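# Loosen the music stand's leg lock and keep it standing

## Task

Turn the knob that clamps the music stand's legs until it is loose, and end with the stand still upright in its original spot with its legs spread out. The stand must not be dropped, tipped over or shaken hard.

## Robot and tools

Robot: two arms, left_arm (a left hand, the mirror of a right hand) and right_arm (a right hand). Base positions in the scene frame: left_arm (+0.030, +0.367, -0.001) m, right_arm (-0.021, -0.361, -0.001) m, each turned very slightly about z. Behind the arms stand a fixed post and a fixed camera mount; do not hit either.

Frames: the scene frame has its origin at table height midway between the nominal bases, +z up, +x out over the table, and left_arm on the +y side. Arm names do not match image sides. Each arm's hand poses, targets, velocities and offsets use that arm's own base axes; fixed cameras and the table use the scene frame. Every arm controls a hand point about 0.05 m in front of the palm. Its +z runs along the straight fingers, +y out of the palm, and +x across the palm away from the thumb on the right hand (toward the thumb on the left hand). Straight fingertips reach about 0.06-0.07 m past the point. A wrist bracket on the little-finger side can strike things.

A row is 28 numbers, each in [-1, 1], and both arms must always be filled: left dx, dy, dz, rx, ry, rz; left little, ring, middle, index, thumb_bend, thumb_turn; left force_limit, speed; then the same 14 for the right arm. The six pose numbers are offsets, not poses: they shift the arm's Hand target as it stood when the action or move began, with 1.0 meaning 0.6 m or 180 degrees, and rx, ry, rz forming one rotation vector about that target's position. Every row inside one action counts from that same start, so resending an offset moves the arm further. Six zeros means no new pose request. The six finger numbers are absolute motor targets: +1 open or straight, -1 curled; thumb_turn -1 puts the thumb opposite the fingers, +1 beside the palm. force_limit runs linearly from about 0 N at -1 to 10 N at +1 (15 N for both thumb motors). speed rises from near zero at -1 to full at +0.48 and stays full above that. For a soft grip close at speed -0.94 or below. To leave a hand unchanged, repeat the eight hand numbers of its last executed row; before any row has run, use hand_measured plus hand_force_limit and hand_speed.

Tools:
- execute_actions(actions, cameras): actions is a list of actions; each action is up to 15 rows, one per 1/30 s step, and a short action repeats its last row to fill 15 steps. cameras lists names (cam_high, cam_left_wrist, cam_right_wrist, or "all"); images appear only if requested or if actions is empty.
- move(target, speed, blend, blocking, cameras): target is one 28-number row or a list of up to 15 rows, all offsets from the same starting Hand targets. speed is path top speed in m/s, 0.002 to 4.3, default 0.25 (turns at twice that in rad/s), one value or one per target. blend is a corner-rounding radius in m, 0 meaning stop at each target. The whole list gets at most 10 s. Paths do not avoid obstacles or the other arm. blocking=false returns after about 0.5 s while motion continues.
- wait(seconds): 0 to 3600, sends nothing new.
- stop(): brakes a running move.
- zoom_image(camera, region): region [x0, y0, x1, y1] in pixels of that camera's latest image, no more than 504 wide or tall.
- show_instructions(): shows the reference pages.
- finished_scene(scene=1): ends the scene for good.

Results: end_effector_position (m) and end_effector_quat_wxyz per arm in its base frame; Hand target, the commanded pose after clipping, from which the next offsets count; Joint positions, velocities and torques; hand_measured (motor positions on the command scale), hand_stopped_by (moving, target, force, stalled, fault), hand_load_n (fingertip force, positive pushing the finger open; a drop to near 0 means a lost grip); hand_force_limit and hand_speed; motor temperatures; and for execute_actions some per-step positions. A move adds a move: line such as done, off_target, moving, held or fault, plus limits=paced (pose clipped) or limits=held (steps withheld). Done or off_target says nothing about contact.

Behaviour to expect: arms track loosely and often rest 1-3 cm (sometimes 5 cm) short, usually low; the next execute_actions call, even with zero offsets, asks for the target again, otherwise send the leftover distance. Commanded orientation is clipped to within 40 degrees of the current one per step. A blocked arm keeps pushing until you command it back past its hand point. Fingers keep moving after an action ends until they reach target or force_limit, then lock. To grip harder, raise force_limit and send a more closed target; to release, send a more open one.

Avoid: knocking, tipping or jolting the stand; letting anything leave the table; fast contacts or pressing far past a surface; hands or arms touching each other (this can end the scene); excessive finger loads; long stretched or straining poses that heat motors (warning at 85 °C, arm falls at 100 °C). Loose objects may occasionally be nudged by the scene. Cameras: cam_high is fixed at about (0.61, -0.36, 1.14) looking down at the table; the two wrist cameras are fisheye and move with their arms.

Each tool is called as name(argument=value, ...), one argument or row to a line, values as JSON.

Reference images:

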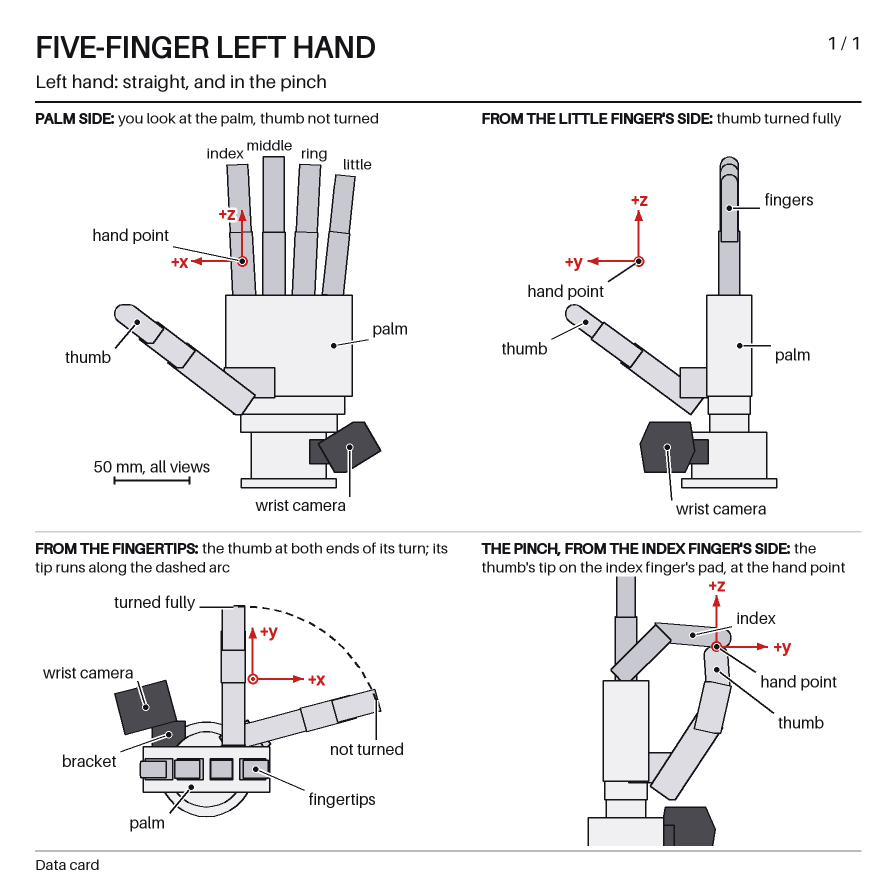

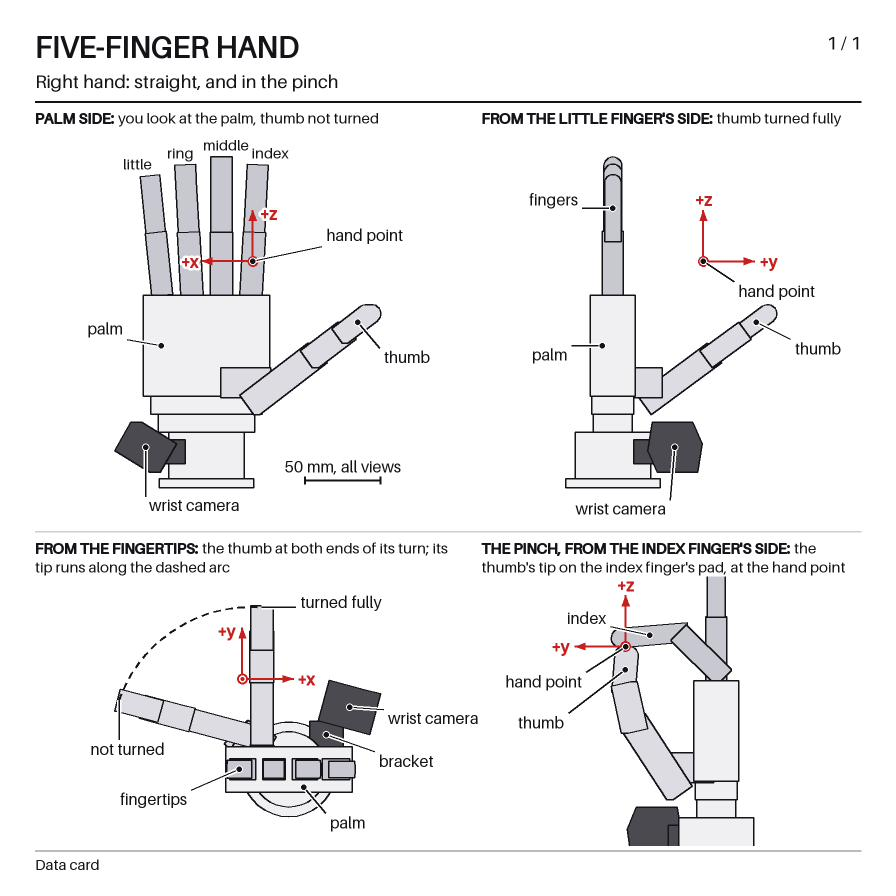

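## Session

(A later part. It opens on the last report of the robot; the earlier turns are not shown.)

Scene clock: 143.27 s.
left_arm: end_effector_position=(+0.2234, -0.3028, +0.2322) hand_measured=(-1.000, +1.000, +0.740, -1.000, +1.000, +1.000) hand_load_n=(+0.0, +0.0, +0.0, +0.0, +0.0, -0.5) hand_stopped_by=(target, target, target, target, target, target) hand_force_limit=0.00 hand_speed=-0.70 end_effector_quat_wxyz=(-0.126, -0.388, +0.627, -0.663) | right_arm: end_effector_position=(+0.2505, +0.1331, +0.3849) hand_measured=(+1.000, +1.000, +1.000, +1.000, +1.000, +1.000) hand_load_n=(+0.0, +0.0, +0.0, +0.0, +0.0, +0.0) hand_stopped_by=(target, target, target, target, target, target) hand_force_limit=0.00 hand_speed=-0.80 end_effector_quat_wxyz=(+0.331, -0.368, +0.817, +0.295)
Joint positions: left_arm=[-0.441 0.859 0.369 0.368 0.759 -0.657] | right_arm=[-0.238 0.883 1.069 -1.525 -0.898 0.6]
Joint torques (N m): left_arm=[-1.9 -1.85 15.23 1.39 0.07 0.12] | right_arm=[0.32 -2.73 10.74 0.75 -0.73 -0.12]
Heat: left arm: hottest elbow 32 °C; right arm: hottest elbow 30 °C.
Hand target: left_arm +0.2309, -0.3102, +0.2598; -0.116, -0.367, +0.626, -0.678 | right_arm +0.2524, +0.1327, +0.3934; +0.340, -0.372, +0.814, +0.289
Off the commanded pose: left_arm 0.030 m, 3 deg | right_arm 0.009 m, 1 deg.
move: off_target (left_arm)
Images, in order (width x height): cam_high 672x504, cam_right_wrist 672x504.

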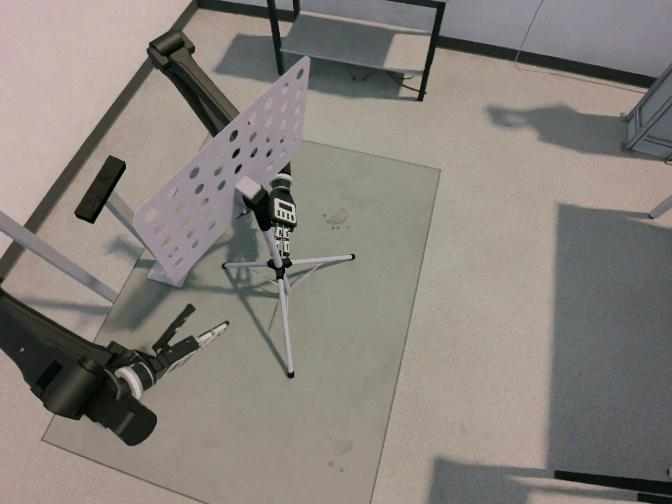

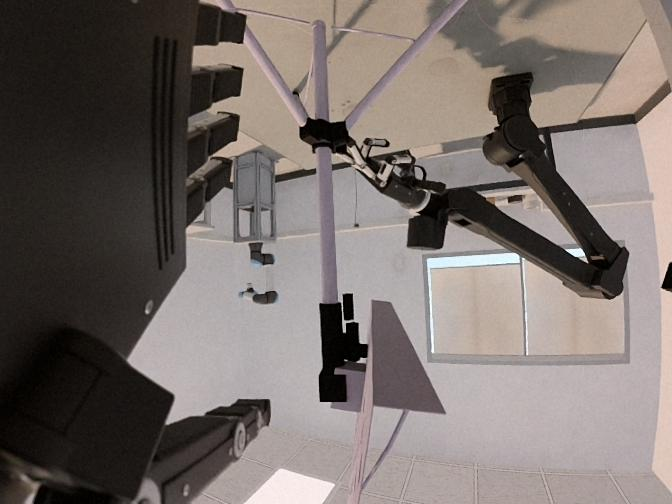

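move(
  target=[0,0,0.008,-0.026,-0.010,0,-1,1,0.74,-1,1,1,0,-0.7,0,0,0,0,0,0,1,1,1,1,1,1,0,-0.8],
  speed=0.03,
  cameras=["cam_right_wrist","cam_high"],
)

zoom_image(
  camera="cam_right_wrist",
  region=[330, 122, 370, 162],
)

zoom_image(
  camera="cam_high",
  region=[272, 237, 297, 262],
)

Scene clock: 145.70 s.
left_arm: end_effector_position=(+0.2292, -0.3072, +0.2575) hand_measured=(-1.000, +1.000, +0.740, -1.000, +1.000, +1.000) hand_load_n=(+0.0, +0.0, +0.0, +0.0, +0.0, +0.0) hand_stopped_by=(target, target, target, target, target, target) hand_force_limit=0.00 hand_speed=-0.70 end_effector_quat_wxyz=(+0.120, +0.360, -0.602, +0.702) | right_arm: end_effector_position=(+0.2505, +0.1331, +0.3849) hand_measured=(+1.000, +1.000, +1.000, +1.000, +1.000, +1.000) hand_load_n=(+0.0, +0.0, +0.0, +0.0, +0.0, +0.0) hand_stopped_by=(target, target, target, target, target, target) hand_force_limit=0.00 hand_speed=-0.80 end_effector_quat_wxyz=(+0.331, -0.368, +0.817, +0.295)
Joint positions: left_arm=[-0.441 0.883 0.369 0.535 0.761 -0.723] | right_arm=[-0.238 0.883 1.069 -1.525 -0.898 0.6]
Joint torques (N m): left_arm=[-1.49 -0.67 11.19 3.1 0.13 0] | right_arm=[0.26 -2.73 10.74 0.75 -0.72 -0.12]
Heat: left arm: hottest elbow 32 °C; right arm: hottest elbow 31 °C.
Hand target: left_arm +0.2308, -0.3102, +0.2647; +0.121, +0.351, -0.599, +0.709 | right_arm +0.2524, +0.1327, +0.3934; +0.340, -0.372, +0.814, +0.289
Off the commanded pose: left_arm 0.008 m, 1 deg | right_arm 0.009 m, 1 deg.
move: done
Images, in order (width x height): cam_high 672x504, cam_right_wrist 672x504.

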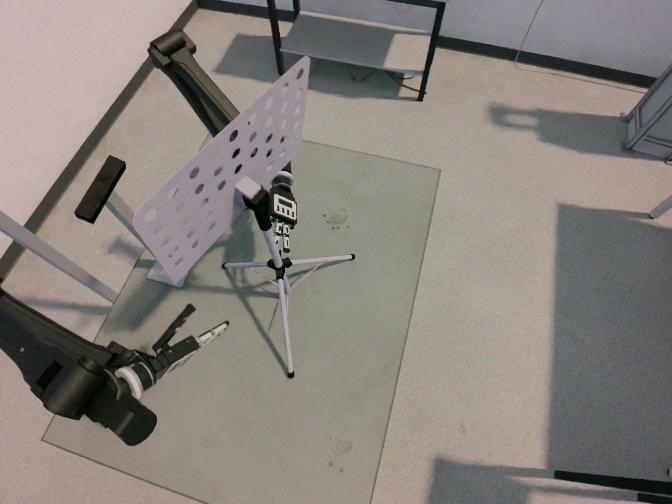

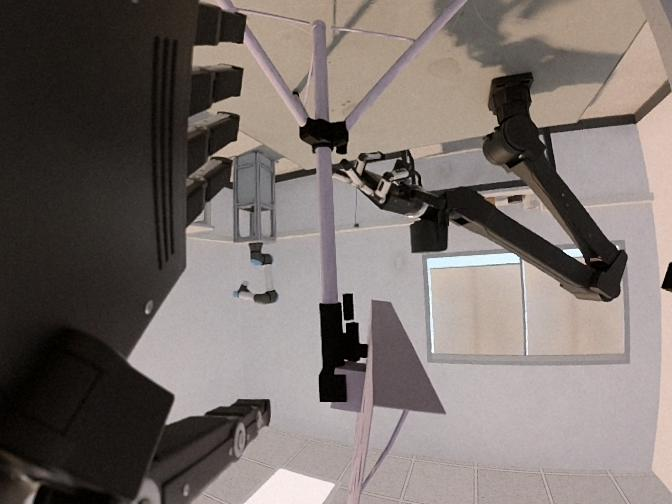

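Scaled by 12.600 from the camera's image (finer frame: 960x720).

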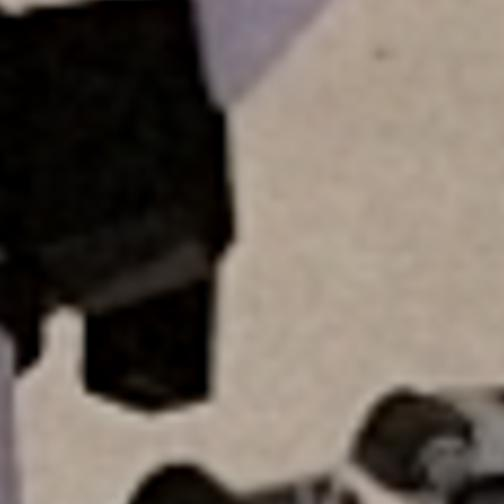

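Scaled by 20.160 from the camera's image (finer frame: 960x720).

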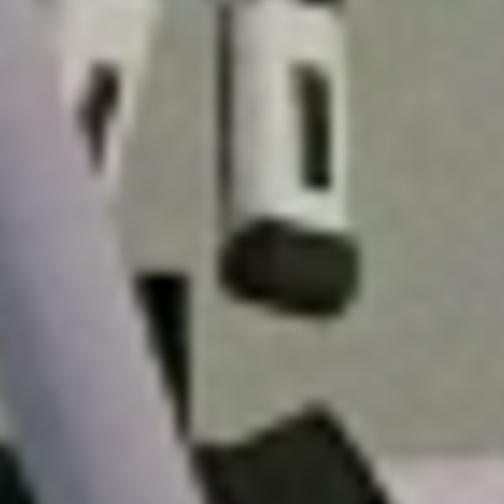

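move(
  target=[-0.015,0.0014,-0.032,0,0,0,-1,1,0.74,-1,1,1,0,-0.7,0,0,0,0,0,0,1,1,1,1,1,1,0,-0.8],
  speed=0.04,
  cameras=["cam_right_wrist","cam_high"],
)

zoom_image(
  camera="cam_right_wrist",
  region=[330, 132, 370, 172],
)

zoom_image(
  camera="cam_high",
  region=[272, 237, 297, 262],
)

Scene clock: 147.73 s.
left_arm: end_effector_position=(+0.2240, -0.3065, +0.2452) hand_measured=(-1.000, +1.000, +0.740, -1.000, +1.000, +1.000) hand_load_n=(+0.0, +0.0, -0.5, +0.0, +0.0, +0.0) hand_stopped_by=(target, target, target, target, target, target) hand_force_limit=0.00 hand_speed=-0.70 end_effector_quat_wxyz=(+0.118, +0.356, -0.601, +0.706) | right_arm: end_effector_position=(+0.2505, +0.1331, +0.3849) hand_measured=(+1.000, +1.000, +1.000, +1.000, +1.000, +1.000) hand_load_n=(+0.0, +0.0, +0.0, +0.0, +0.0, +0.0) hand_stopped_by=(target, target, target, target, target, target) hand_force_limit=0.00 hand_speed=-0.80 end_effector_quat_wxyz=(+0.331, -0.368, +0.817, +0.295)
Joint positions: left_arm=[-0.448 0.897 0.331 0.601 0.752 -0.724] | right_arm=[-0.238 0.883 1.069 -1.525 -0.898 0.6]
Joint torques (N m): left_arm=[-2.02 -0.67 9.63 3.07 -0.04 -0.01] | right_arm=[0.26 -2.73 10.74 0.76 -0.72 -0.12]
Heat: left arm: hottest elbow 32 °C; right arm: hottest elbow 31 °C.
Hand target: left_arm +0.2218, -0.3094, +0.2454; +0.121, +0.351, -0.599, +0.709 | right_arm +0.2524, +0.1327, +0.3934; +0.340, -0.372, +0.814, +0.289
Off the commanded pose: left_arm 0.004 m, 1 deg | right_arm 0.009 m, 1 deg.
move: done
Images, in order (width x height): cam_high 672x504, cam_right_wrist 672x504.

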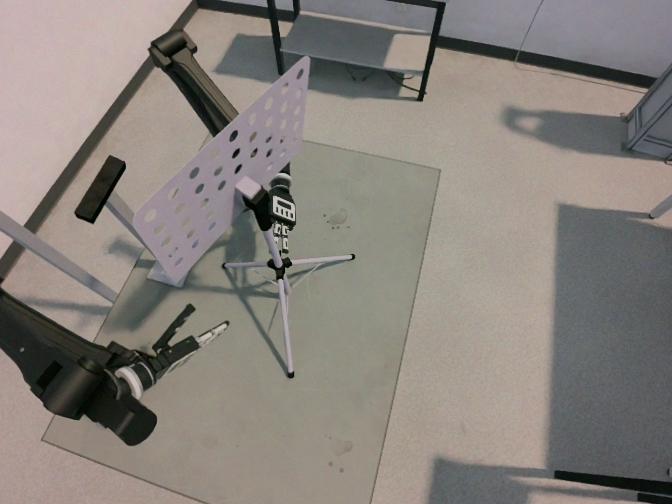

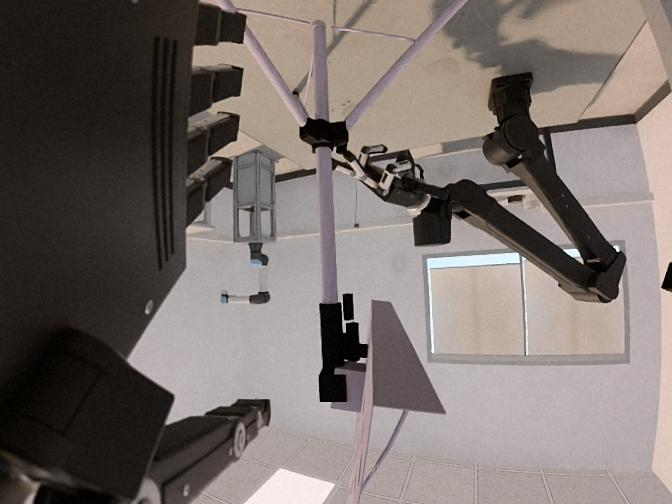

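Scaled by 12.600 from the camera's image (finer frame: 960x720).

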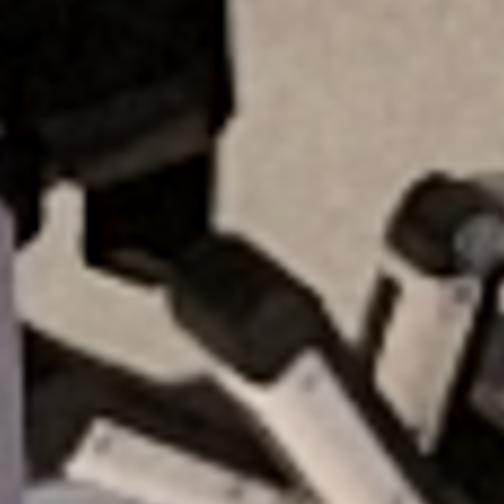

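Scaled by 20.160 from the camera's image (finer frame: 960x720).

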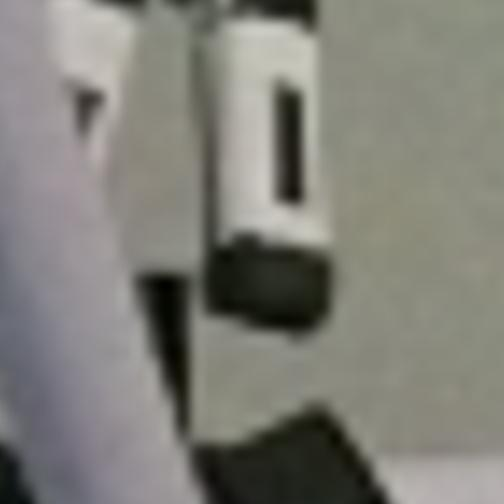

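move(
  target=[
    [-0.0118,0.0025,0,0,0,0,-1,1,0.74,-1,1,1,0,-0.7,0,0,0,0,0,0,1,1,1,1,1,1,0,-0.8],
    [-0.0118,0.0025,-0.0183,0,0,0,-1,1,0.74,-1,1,1,0,-0.7,0,0,0,0,0,0,1,1,1,1,1,1,0,-0.8],
  ],
  speed=0.04,
  blend=0.002,
  cameras=["cam_right_wrist","cam_high"],
)

zoom_image(
  camera="cam_right_wrist",
  region=[330, 132, 370, 172],
)

zoom_image(
  camera="cam_high",
  region=[272, 237, 297, 262],
)

Scene clock: 149.23 s.
left_arm: end_effector_position=(+0.2172, -0.3052, +0.2345) hand_measured=(-1.000, +1.000, +0.740, -1.000, +1.000, +1.000) hand_load_n=(+0.0, +0.0, +0.0, +0.0, +0.0, -0.5) hand_stopped_by=(target, target, target, target, target, target) hand_force_limit=0.00 hand_speed=-0.70 end_effector_quat_wxyz=(+0.117, +0.356, -0.600, +0.706) | right_arm: end_effector_position=(+0.2505, +0.1331, +0.3849) hand_measured=(+1.000, +1.000, +1.000, +1.000, +1.000, +1.000) hand_load_n=(+0.0, +0.0, +0.0, +0.0, +0.0, +0.0) hand_stopped_by=(target, target, target, target, target, target) hand_force_limit=0.00 hand_speed=-0.80 end_effector_quat_wxyz=(+0.331, -0.368, +0.817, +0.295)
Joint positions: left_arm=[-0.456 0.899 0.298 0.636 0.743 -0.724] | right_arm=[-0.238 0.883 1.069 -1.525 -0.898 0.6]
Joint torques (N m): left_arm=[-2.02 -0.5 9.37 3.15 -0.01 0] | right_arm=[0.26 -2.78 10.73 0.75 -0.73 -0.12]
Heat: left arm: hottest elbow 31 °C; right arm: hottest elbow 31 °C.
Hand target: left_arm +0.2147, -0.3079, +0.2344; +0.121, +0.351, -0.599, +0.709 | right_arm +0.2524, +0.1327, +0.3934; +0.340, -0.372, +0.814, +0.289
Off the commanded pose: left_arm 0.004 m, 1 deg | right_arm 0.009 m, 1 deg.
move: done
Images, in order (width x height): cam_high 672x504, cam_right_wrist 672x504.

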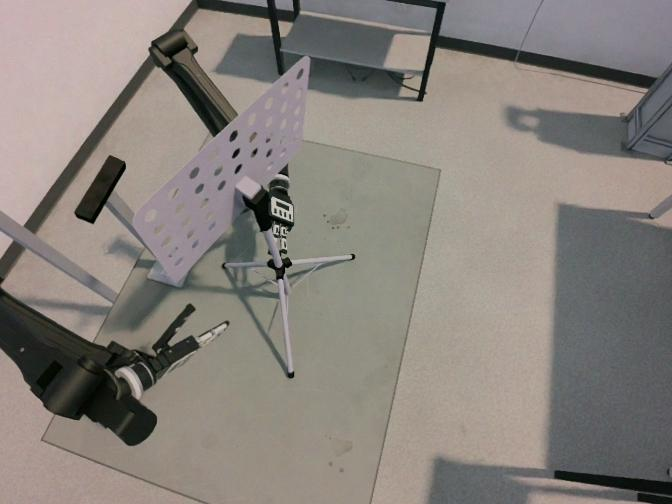

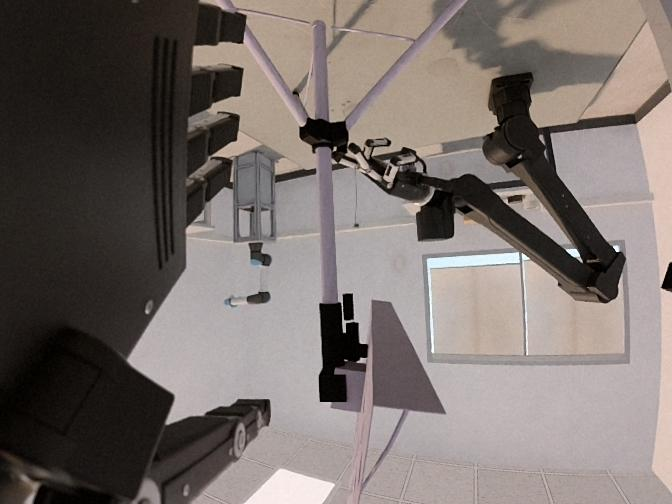

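Scaled by 12.600 from the camera's image (finer frame: 960x720).

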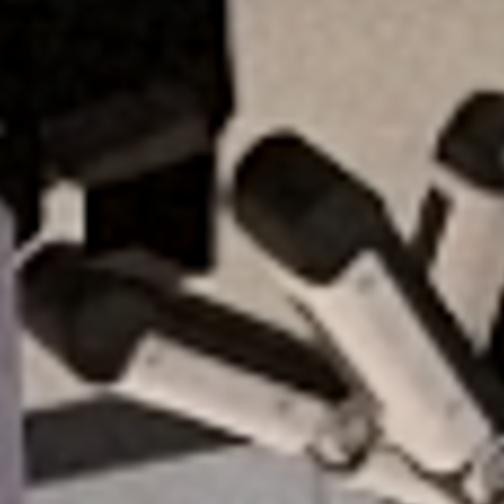

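Scaled by 20.160 from the camera's image (finer frame: 960x720).

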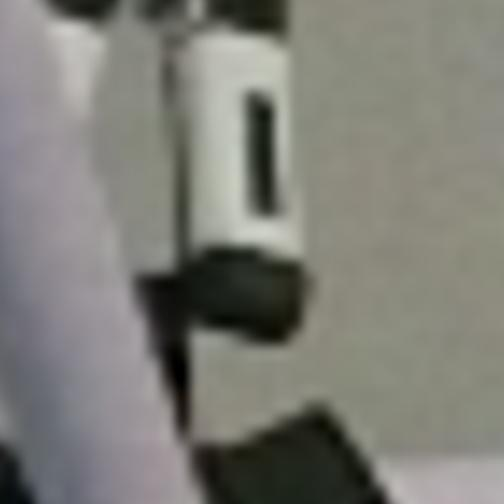

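move(
  target=[0.029,0.0113,-0.001,0,0,0,-1,1,0.74,-1,1,1,0,-0.7,0,0,0,0,0,0,1,1,1,1,1,1,0,-0.8],
  speed=0.04,
  cameras=["cam_right_wrist","cam_high"],
)

zoom_image(
  camera="cam_right_wrist",
  region=[330, 132, 370, 172],
)

zoom_image(
  camera="cam_high",
  region=[272, 237, 297, 262],
)

Scene clock: 150.97 s.
left_arm: end_effector_position=(+0.2232, -0.3007, +0.2223) hand_measured=(-1.000, +1.000, +0.740, -1.000, +1.000, +1.000) hand_load_n=(+0.5, +0.0, +0.0, +0.0, +0.0, +0.0) hand_stopped_by=(target, target, target, target, target, target) hand_force_limit=0.00 hand_speed=-0.70 end_effector_quat_wxyz=(+0.128, +0.359, -0.606, +0.699) | right_arm: end_effector_position=(+0.2505, +0.1331, +0.3849) hand_measured=(+1.000, +1.000, +1.000, +1.000, +1.000, +1.000) hand_load_n=(+0.0, +0.0, +0.0, +0.0, +0.0, +0.0) hand_stopped_by=(target, target, target, target, target, target) hand_force_limit=0.00 hand_speed=-0.80 end_effector_quat_wxyz=(+0.331, -0.368, +0.817, +0.295)
Joint positions: left_arm=[-0.42 0.959 0.298 0.674 0.797 -0.725] | right_arm=[-0.238 0.883 1.069 -1.525 -0.898 0.6]
Joint torques (N m): left_arm=[-0.15 -0.97 11.21 3.14 0.12 -0.02] | right_arm=[0.32 -2.73 10.74 0.76 -0.73 -0.11]
Heat: left arm: hottest elbow 31 °C; right arm: hottest elbow 31 °C.
Hand target: left_arm +0.2322, -0.3011, +0.2338; +0.121, +0.351, -0.599, +0.709 | right_arm +0.2524, +0.1327, +0.3934; +0.340, -0.372, +0.814, +0.289
Off the commanded pose: left_arm 0.015 m, 2 deg | right_arm 0.009 m, 1 deg.
move: off_target (left_arm)
Images, in order (width x height): cam_high 672x504, cam_right_wrist 672x504.

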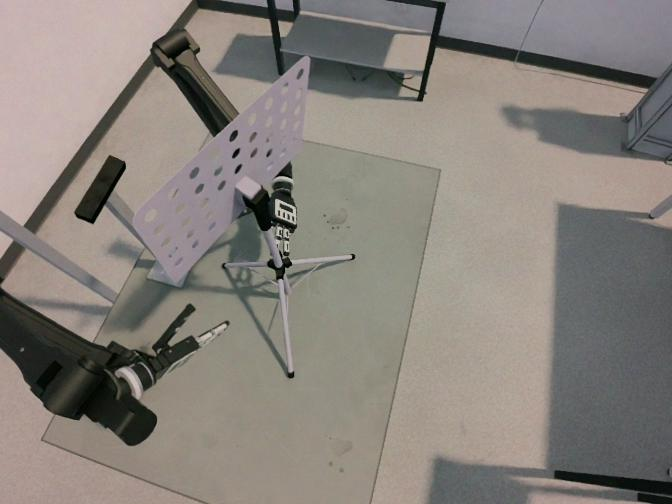

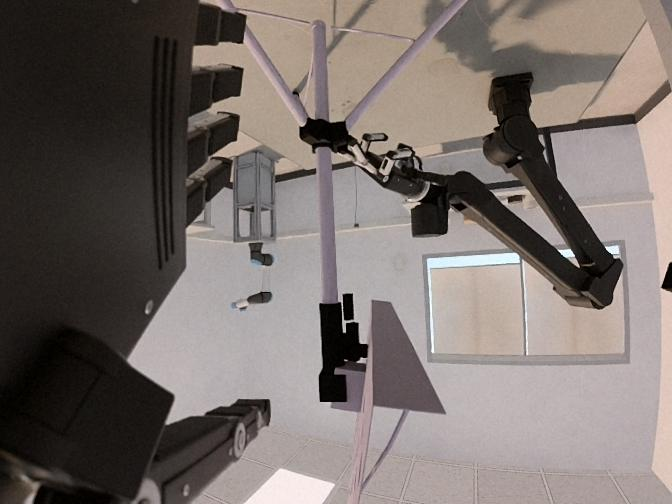

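Scaled by 12.600 from the camera's image (finer frame: 960x720).

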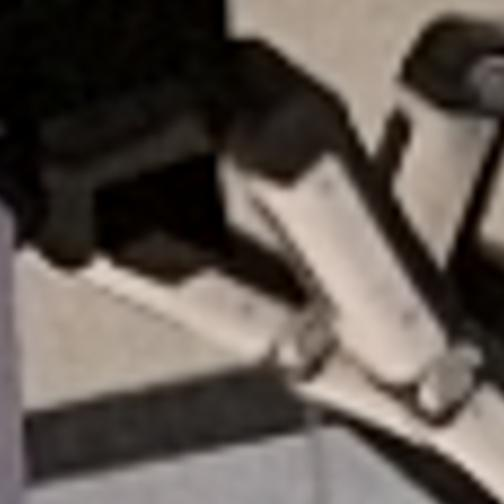

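Scaled by 20.160 from the camera's image (finer frame: 960x720).

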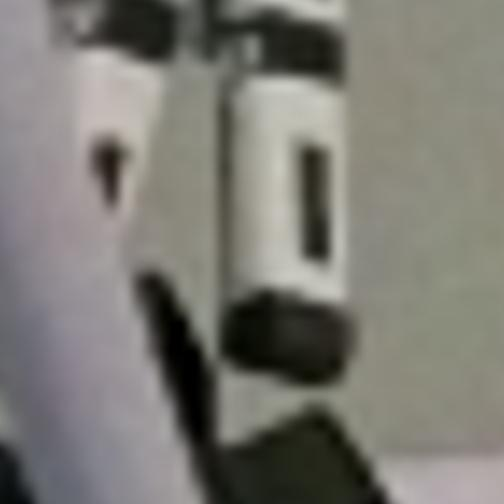

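move(
  target=[-0.0076,-0.0030,0.0488,-0.0504,0.1294,0,-1,1,0.74,-1,1,1,0,-0.7,0,0,0,0,0,0,1,1,1,1,1,1,0,-0.8],
  speed=0.06,
  cameras=["cam_right_wrist","cam_high"],
)

zoom_image(
  camera="cam_right_wrist",
  region=[330, 132, 370, 172],
)

zoom_image(
  camera="cam_high",
  region=[272, 237, 297, 262],
)

Scene clock: 156.13 s.
left_arm: end_effector_position=(+0.2231, -0.3016, +0.2512) hand_measured=(-1.000, +1.000, +0.740, -1.000, +1.000, +1.000) hand_load_n=(+0.0, +0.0, +0.0, +0.5, +0.0, +0.0) hand_stopped_by=(target, target, target, target, target, target) hand_force_limit=0.00 hand_speed=-0.70 end_effector_quat_wxyz=(+0.270, +0.486, -0.509, +0.657) | right_arm: end_effector_position=(+0.2505, +0.1331, +0.3849) hand_measured=(+1.000, +1.000, +1.000, +1.000, +1.000, +1.000) hand_load_n=(+0.0, +0.0, +0.0, +0.0, +0.0, +0.0) hand_stopped_by=(target, target, target, target, target, target) hand_force_limit=0.00 hand_speed=-0.80 end_effector_quat_wxyz=(+0.331, -0.368, +0.817, +0.295)
Joint positions: left_arm=[-0.419 0.959 0.298 0.675 0.778 -1.162] | right_arm=[-0.238 0.883 1.069 -1.525 -0.898 0.6]
Joint torques (N m): left_arm=[-1.03 -1.55 10.92 2.89 -0.03 -0.01] | right_arm=[0.32 -2.78 10.74 0.76 -0.73 -0.11]
Heat: left arm: hottest elbow 31 °C; right arm: hottest elbow 31 °C.
Hand target: left_arm +0.2276, -0.3029, +0.2631; +0.266, +0.477, -0.505, +0.668 | right_arm +0.2524, +0.1327, +0.3934; +0.340, -0.372, +0.814, +0.289
Off the commanded pose: left_arm 0.013 m, 2 deg | right_arm 0.009 m, 1 deg.
move: off_target (left_arm)
Images, in order (width x height): cam_high 672x504, cam_right_wrist 672x504.

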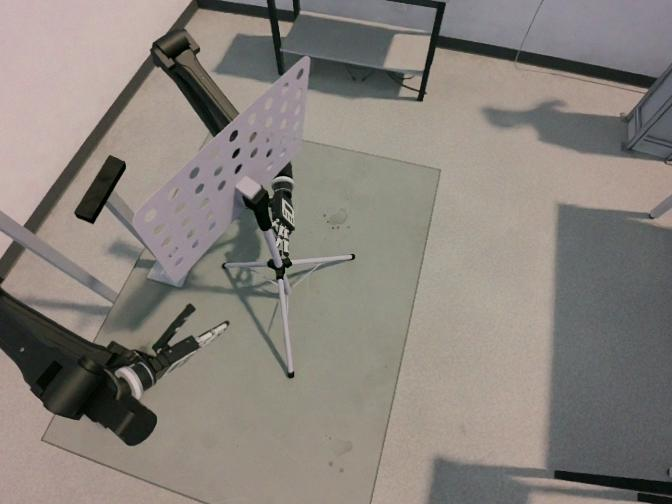

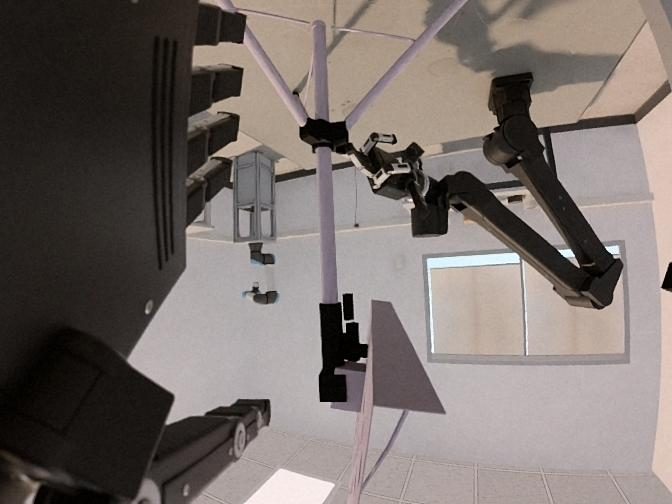

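Scaled by 12.600 from the camera's image (finer frame: 960x720).

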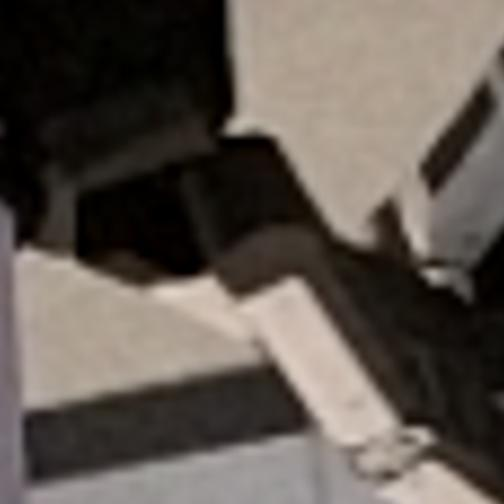

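Scaled by 20.160 from the camera's image (finer frame: 960x720).

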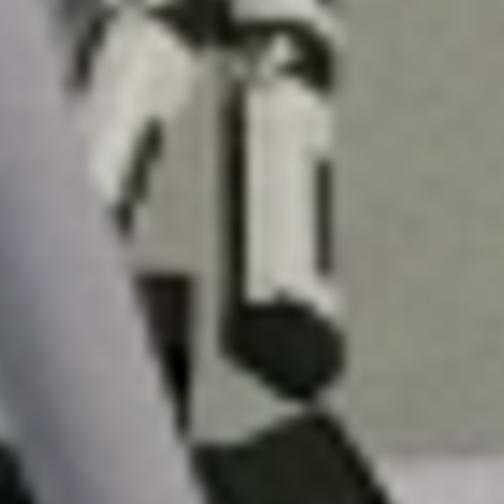

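move(
  target=[0.0123,0.0048,0.0477,-0.0504,0.1294,0,-1,1,0.74,-1,1,1,0,-0.7,0,0,0,0,0,0,1,1,1,1,1,1,0,-0.8],
  speed=0.06,
  cameras=["cam_right_wrist","cam_high"],
)

zoom_image(
  camera="cam_right_wrist",
  region=[330, 132, 370, 172],
)

zoom_image(
  camera="cam_high",
  region=[272, 237, 297, 262],
)

Scene clock: 160.77 s.
left_arm: end_effector_position=(+0.2341, -0.2981, +0.2798) hand_measured=(-1.000, +1.000, +0.740, -1.000, +1.000, +1.000) hand_load_n=(+0.0, +0.0, +0.0, +0.0, +0.0, +0.0) hand_stopped_by=(target, target, target, target, target, target) hand_force_limit=0.00 hand_speed=-0.70 end_effector_quat_wxyz=(+0.398, +0.587, -0.387, +0.589) | right_arm: end_effector_position=(+0.2505, +0.1331, +0.3849) hand_measured=(+1.000, +1.000, +1.000, +1.000, +1.000, +1.000) hand_load_n=(+0.0, +0.0, +0.0, +0.0, +0.0, +0.0) hand_stopped_by=(target, target, target, target, target, target) hand_force_limit=0.00 hand_speed=-0.80 end_effector_quat_wxyz=(+0.331, -0.368, +0.817, +0.295)
Joint positions: left_arm=[-0.419 0.957 0.298 0.675 0.757 -1.592] | right_arm=[-0.238 0.883 1.069 -1.525 -0.898 0.6]
Joint torques (N m): left_arm=[-1.55 -2.26 10.96 1.94 -0.03 -0.01] | right_arm=[0.26 -2.73 10.74 0.75 -0.73 -0.11]
Heat: left arm: hottest elbow 31 °C; right arm: hottest elbow 31 °C.
Hand target: left_arm +0.2349, -0.3000, +0.2918; +0.399, +0.579, -0.387, +0.596 | right_arm +0.2524, +0.1327, +0.3934; +0.340, -0.372, +0.814, +0.289
Off the commanded pose: left_arm 0.012 m, 1 deg | right_arm 0.009 m, 1 deg.
move: off_target (left_arm)
Images, in order (width x height): cam_high 672x504, cam_right_wrist 672x504.

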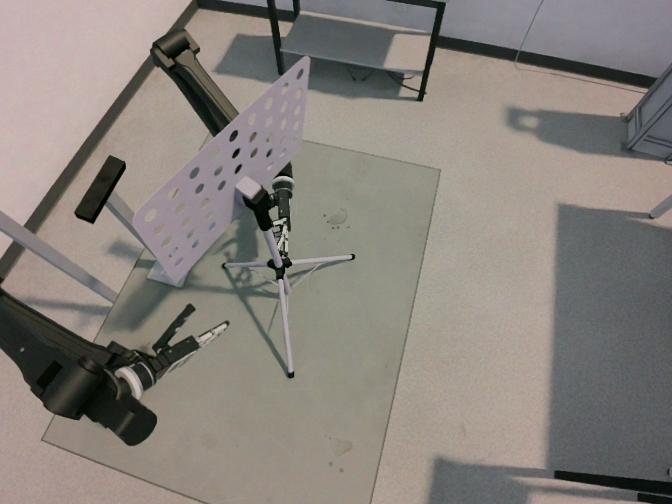

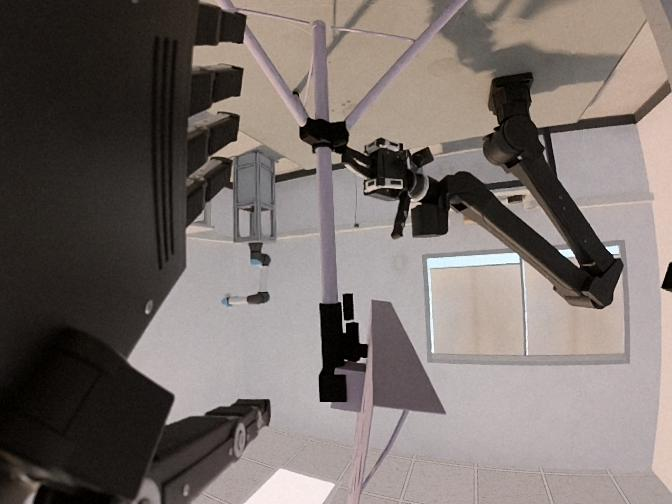

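Scaled by 12.600 from the camera's image (finer frame: 960x720).

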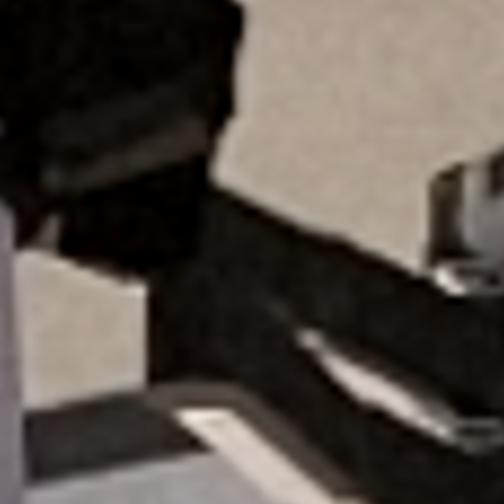

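Scaled by 20.160 from the camera's image (finer frame: 960x720).

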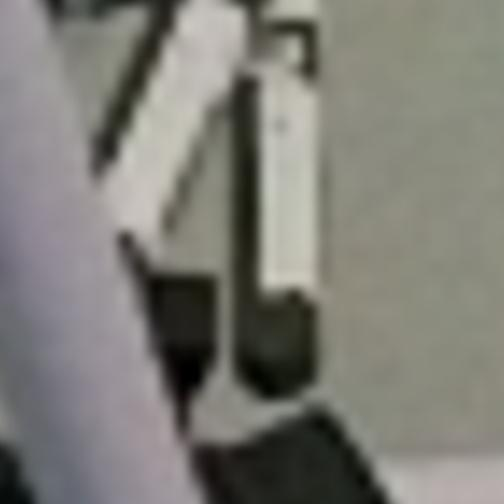

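move(
  target=[0,0,-0.020,0,0,0,-1,1,0.74,-1,1,1,0,-0.7,0,0,0,0,0,0,1,1,1,1,1,1,0,-0.8],
  speed=0.04,
  cameras=["cam_right_wrist","cam_high"],
)

zoom_image(
  camera="cam_right_wrist",
  region=[330, 132, 370, 172],
)

zoom_image(
  camera="cam_high",
  region=[272, 237, 297, 262],
)

Scene clock: 162.13 s.
left_arm: end_effector_position=(+0.2360, -0.2988, +0.2792) hand_measured=(-1.000, +1.000, +0.740, -1.000, +1.000, +1.000) hand_load_n=(+0.0, +0.0, +0.0, +0.0, +0.0, +0.0) hand_stopped_by=(target, target, target, target, target, target) hand_force_limit=0.00 hand_speed=-0.70 end_effector_quat_wxyz=(+0.397, +0.583, -0.387, +0.594) | right_arm: end_effector_position=(+0.2505, +0.1331, +0.3849) hand_measured=(+1.000, +1.000, +1.000, +1.000, +1.000, +1.000) hand_load_n=(+0.0, +0.0, +0.0, +0.0, +0.0, +0.0) hand_stopped_by=(target, target, target, target, target, target) hand_force_limit=0.00 hand_speed=-0.80 end_effector_quat_wxyz=(+0.331, -0.368, +0.817, +0.295)
Joint positions: left_arm=[-0.419 0.978 0.298 0.708 0.757 -1.593] | right_arm=[-0.238 0.883 1.069 -1.525 -0.898 0.6]
Joint torques (N m): left_arm=[-1.55 -0.97 9.02 3.06 -0.03 -0.01] | right_arm=[0.26 -2.73 10.74 0.75 -0.73 -0.12]
Heat: left arm: hottest elbow 31 °C; right arm: hottest elbow 31 °C.
Hand target: left_arm +0.2349, -0.3000, +0.2797; +0.399, +0.579, -0.387, +0.596 | right_arm +0.2524, +0.1327, +0.3934; +0.340, -0.372, +0.814, +0.289
Off the commanded pose: left_arm 0.002 m, 1 deg | right_arm 0.009 m, 1 deg.
move: done
Images, in order (width x height): cam_high 672x504, cam_right_wrist 672x504.

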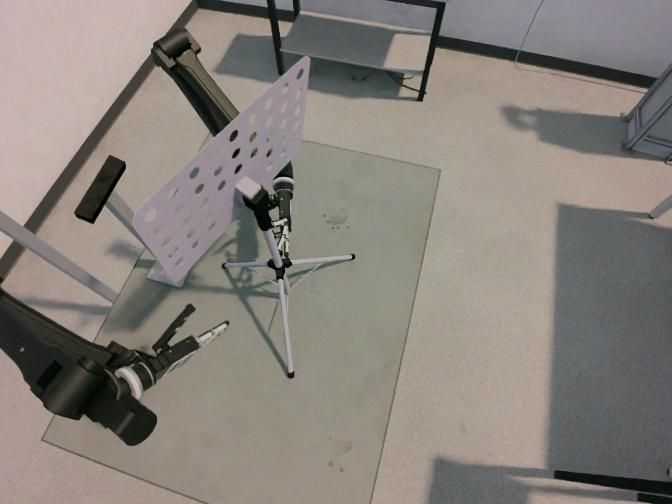

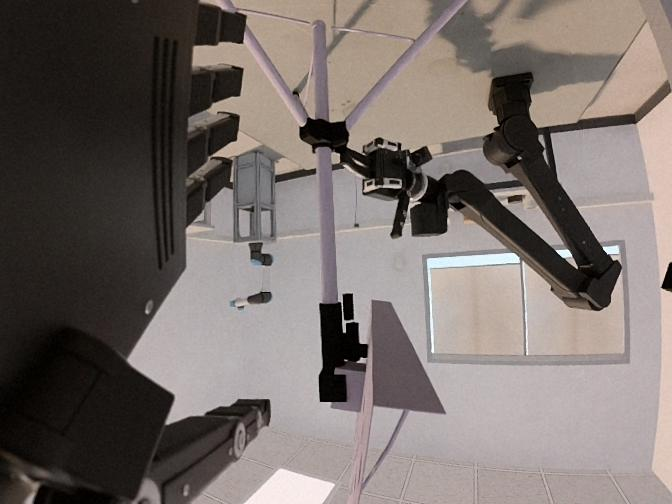

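Scaled by 12.600 from the camera's image (finer frame: 960x720).

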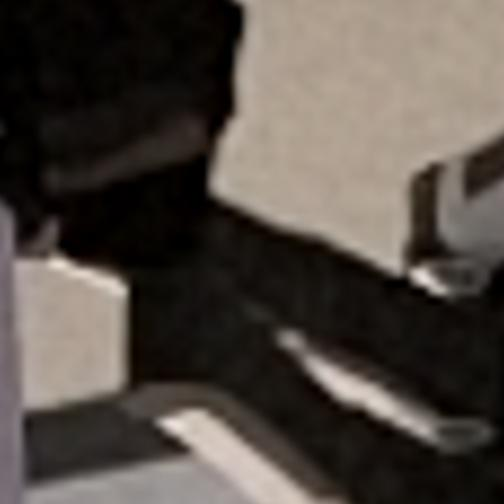

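Scaled by 20.160 from the camera's image (finer frame: 960x720).

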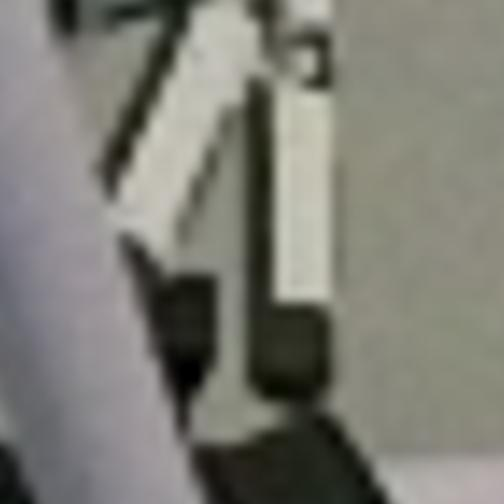

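move(
  target=[0,0,-0.0117,0,0,0,-1,1,0.74,-1,1,1,0,-0.7,0,0,0,0,0,0,1,1,1,1,1,1,0,-0.8],
  speed=0.04,
  cameras=["cam_right_wrist","cam_high"],
)

zoom_image(
  camera="cam_right_wrist",
  region=[330, 132, 370, 172],
)

zoom_image(
  camera="cam_high",
  region=[272, 237, 297, 262],
)

Scene clock: 163.03 s.
left_arm: end_effector_position=(+0.2369, -0.2992, +0.2759) hand_measured=(-1.000, +1.000, +0.740, -1.000, +1.000, +1.000) hand_load_n=(+0.0, +0.0, +0.0, +0.0, -0.5, +0.0) hand_stopped_by=(target, target, target, target, target, target) hand_force_limit=0.00 hand_speed=-0.70 end_effector_quat_wxyz=(+0.396, +0.580, -0.388, +0.597) | right_arm: end_effector_position=(+0.2505, +0.1331, +0.3849) hand_measured=(+1.000, +1.000, +1.000, +1.000, +1.000, +1.000) hand_load_n=(+0.0, +0.0, +0.0, +0.0, -0.5, +0.0) hand_stopped_by=(target, target, target, target, target, target) hand_force_limit=0.00 hand_speed=-0.80 end_effector_quat_wxyz=(+0.331, -0.368, +0.817, +0.295)
Joint positions: left_arm=[-0.419 1.002 0.292 0.747 0.757 -1.593] | right_arm=[-0.238 0.883 1.069 -1.525 -0.898 0.6]
Joint torques (N m): left_arm=[-1.55 -1.03 8.28 3.06 -0.03 -0.01] | right_arm=[0.26 -2.73 10.74 0.76 -0.73 -0.12]
Heat: left arm: hottest elbow 31 °C; right arm: hottest elbow 31 °C.
Hand target: left_arm +0.2350, -0.3000, +0.2726; +0.399, +0.579, -0.387, +0.596 | right_arm +0.2524, +0.1327, +0.3934; +0.340, -0.372, +0.814, +0.289
Off the commanded pose: left_arm 0.004 m, 0 deg | right_arm 0.009 m, 1 deg.
move: done
Images, in order (width x height): cam_high 672x504, cam_right_wrist 672x504.

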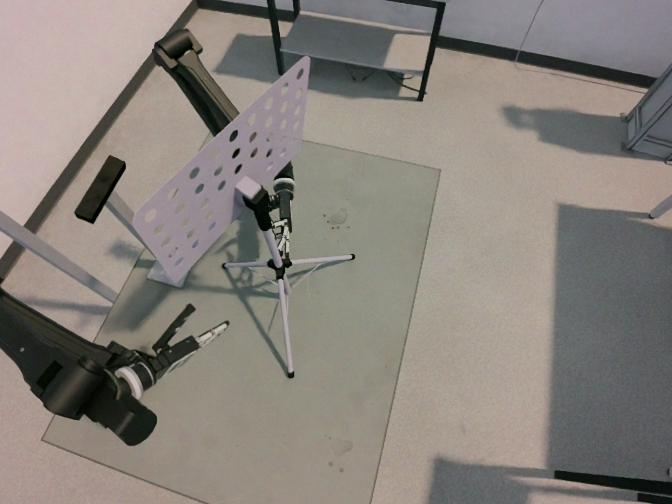

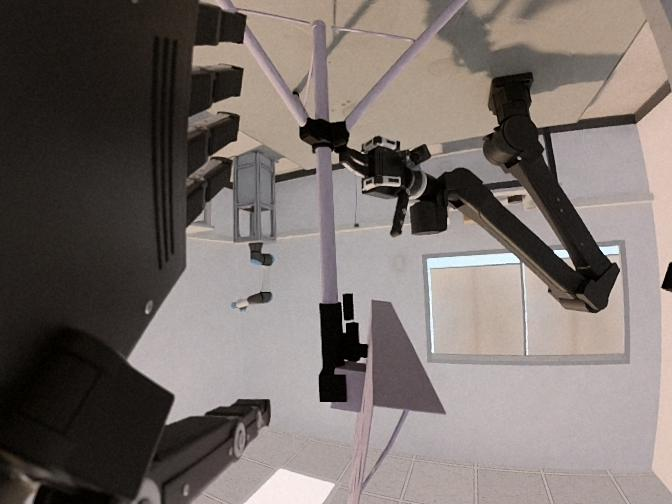

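Scaled by 12.600 from the camera's image (finer frame: 960x720).

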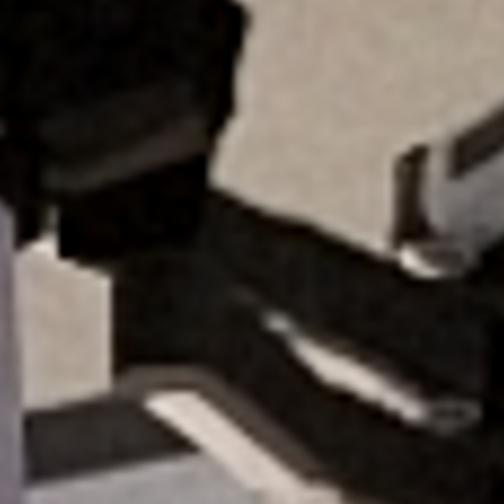

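Scaled by 20.160 from the camera's image (finer frame: 960x720).

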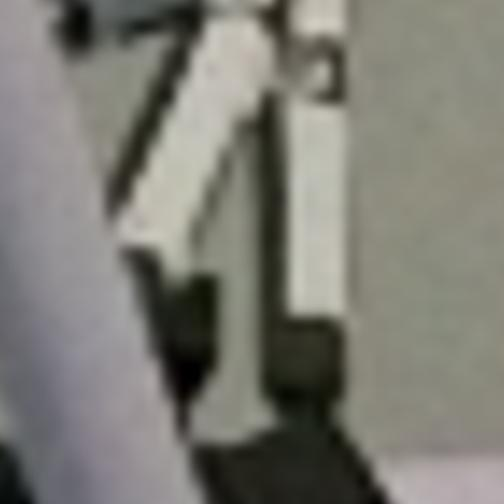

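move(
  target=[0.0218,0.0085,0,0,0,0,-1,1,0.74,-1,1,1,0,-0.7,0,0,0,0,0,0,1,1,1,1,1,1,0,-0.8],
  speed=0.03,
  cameras=["cam_right_wrist","cam_high"],
)

zoom_image(
  camera="cam_right_wrist",
  region=[325, 132, 365, 172],
)

zoom_image(
  camera="cam_high",
  region=[272, 237, 297, 262],
)

Scene clock: 165.27 s.
left_arm: end_effector_position=(+0.2416, -0.2959, +0.2684) hand_measured=(-1.000, +1.000, +0.740, -1.000, +1.000, +1.000) hand_load_n=(+0.0, +0.0, +0.0, +0.0, +0.0, +0.0) hand_stopped_by=(target, target, target, target, target, target) hand_force_limit=0.00 hand_speed=-0.70 end_effector_quat_wxyz=(+0.402, +0.580, -0.390, +0.592) | right_arm: end_effector_position=(+0.2505, +0.1331, +0.3849) hand_measured=(+1.000, +1.000, +1.000, +1.000, +1.000, +1.000) hand_load_n=(+0.0, +0.0, +0.0, +0.0, +0.0, +0.0) hand_stopped_by=(target, target, target, target, target, target) hand_force_limit=0.00 hand_speed=-0.80 end_effector_quat_wxyz=(+0.331, -0.368, +0.817, +0.295)
Joint positions: left_arm=[-0.394 1.049 0.292 0.789 0.794 -1.599] | right_arm=[-0.238 0.883 1.069 -1.525 -0.898 0.6]
Joint torques (N m): left_arm=[-0.21 -1.55 9.94 2.15 0.12 0.03] | right_arm=[0.26 -2.78 10.74 0.75 -0.73 -0.12]
Heat: left arm: hottest elbow 31 °C; right arm: hottest elbow 31 °C.
Hand target: left_arm +0.2480, -0.2950, +0.2727; +0.399, +0.579, -0.387, +0.596 | right_arm +0.2524, +0.1327, +0.3934; +0.340, -0.372, +0.814, +0.289
Off the commanded pose: left_arm 0.008 m, 1 deg | right_arm 0.009 m, 1 deg.
move: done
Images, in order (width x height): cam_high 672x504, cam_right_wrist 672x504.

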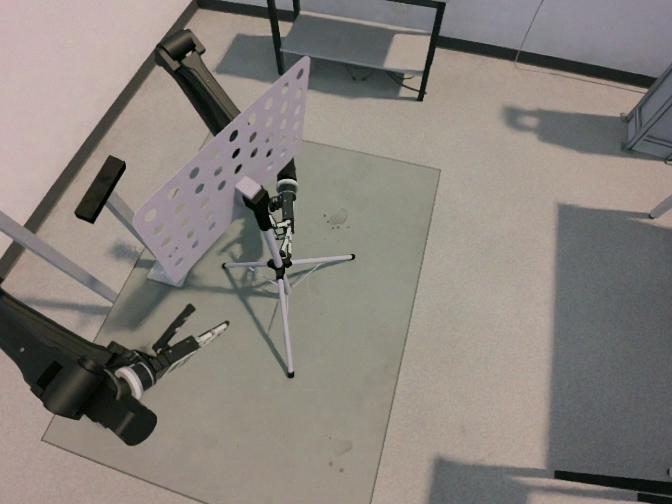

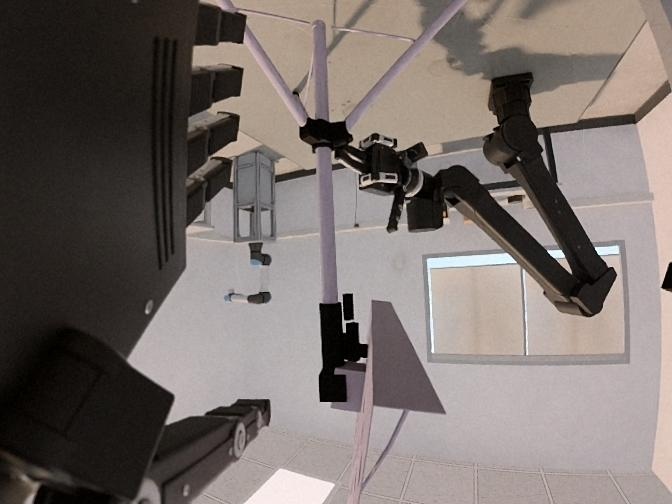

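Scaled by 12.600 from the camera's image (finer frame: 960x720).

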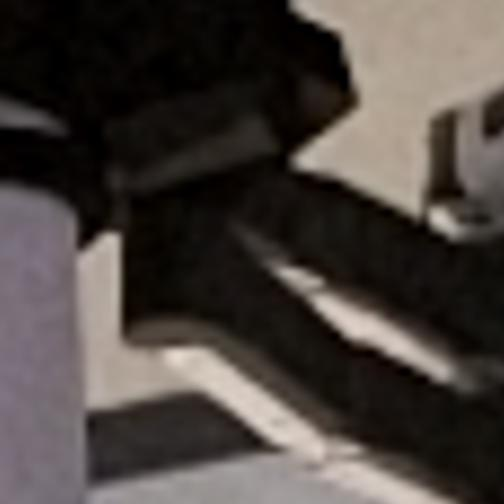

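Scaled by 20.160 from the camera's image (finer frame: 960x720).

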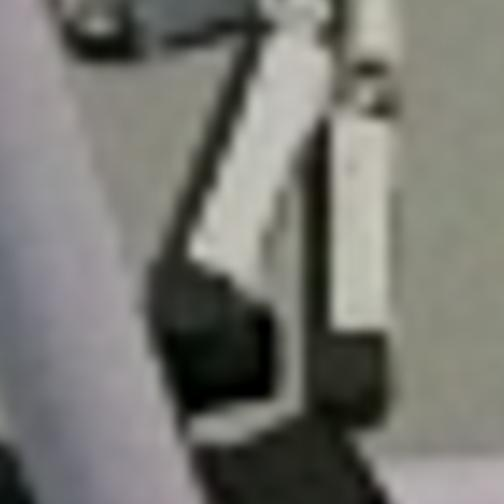

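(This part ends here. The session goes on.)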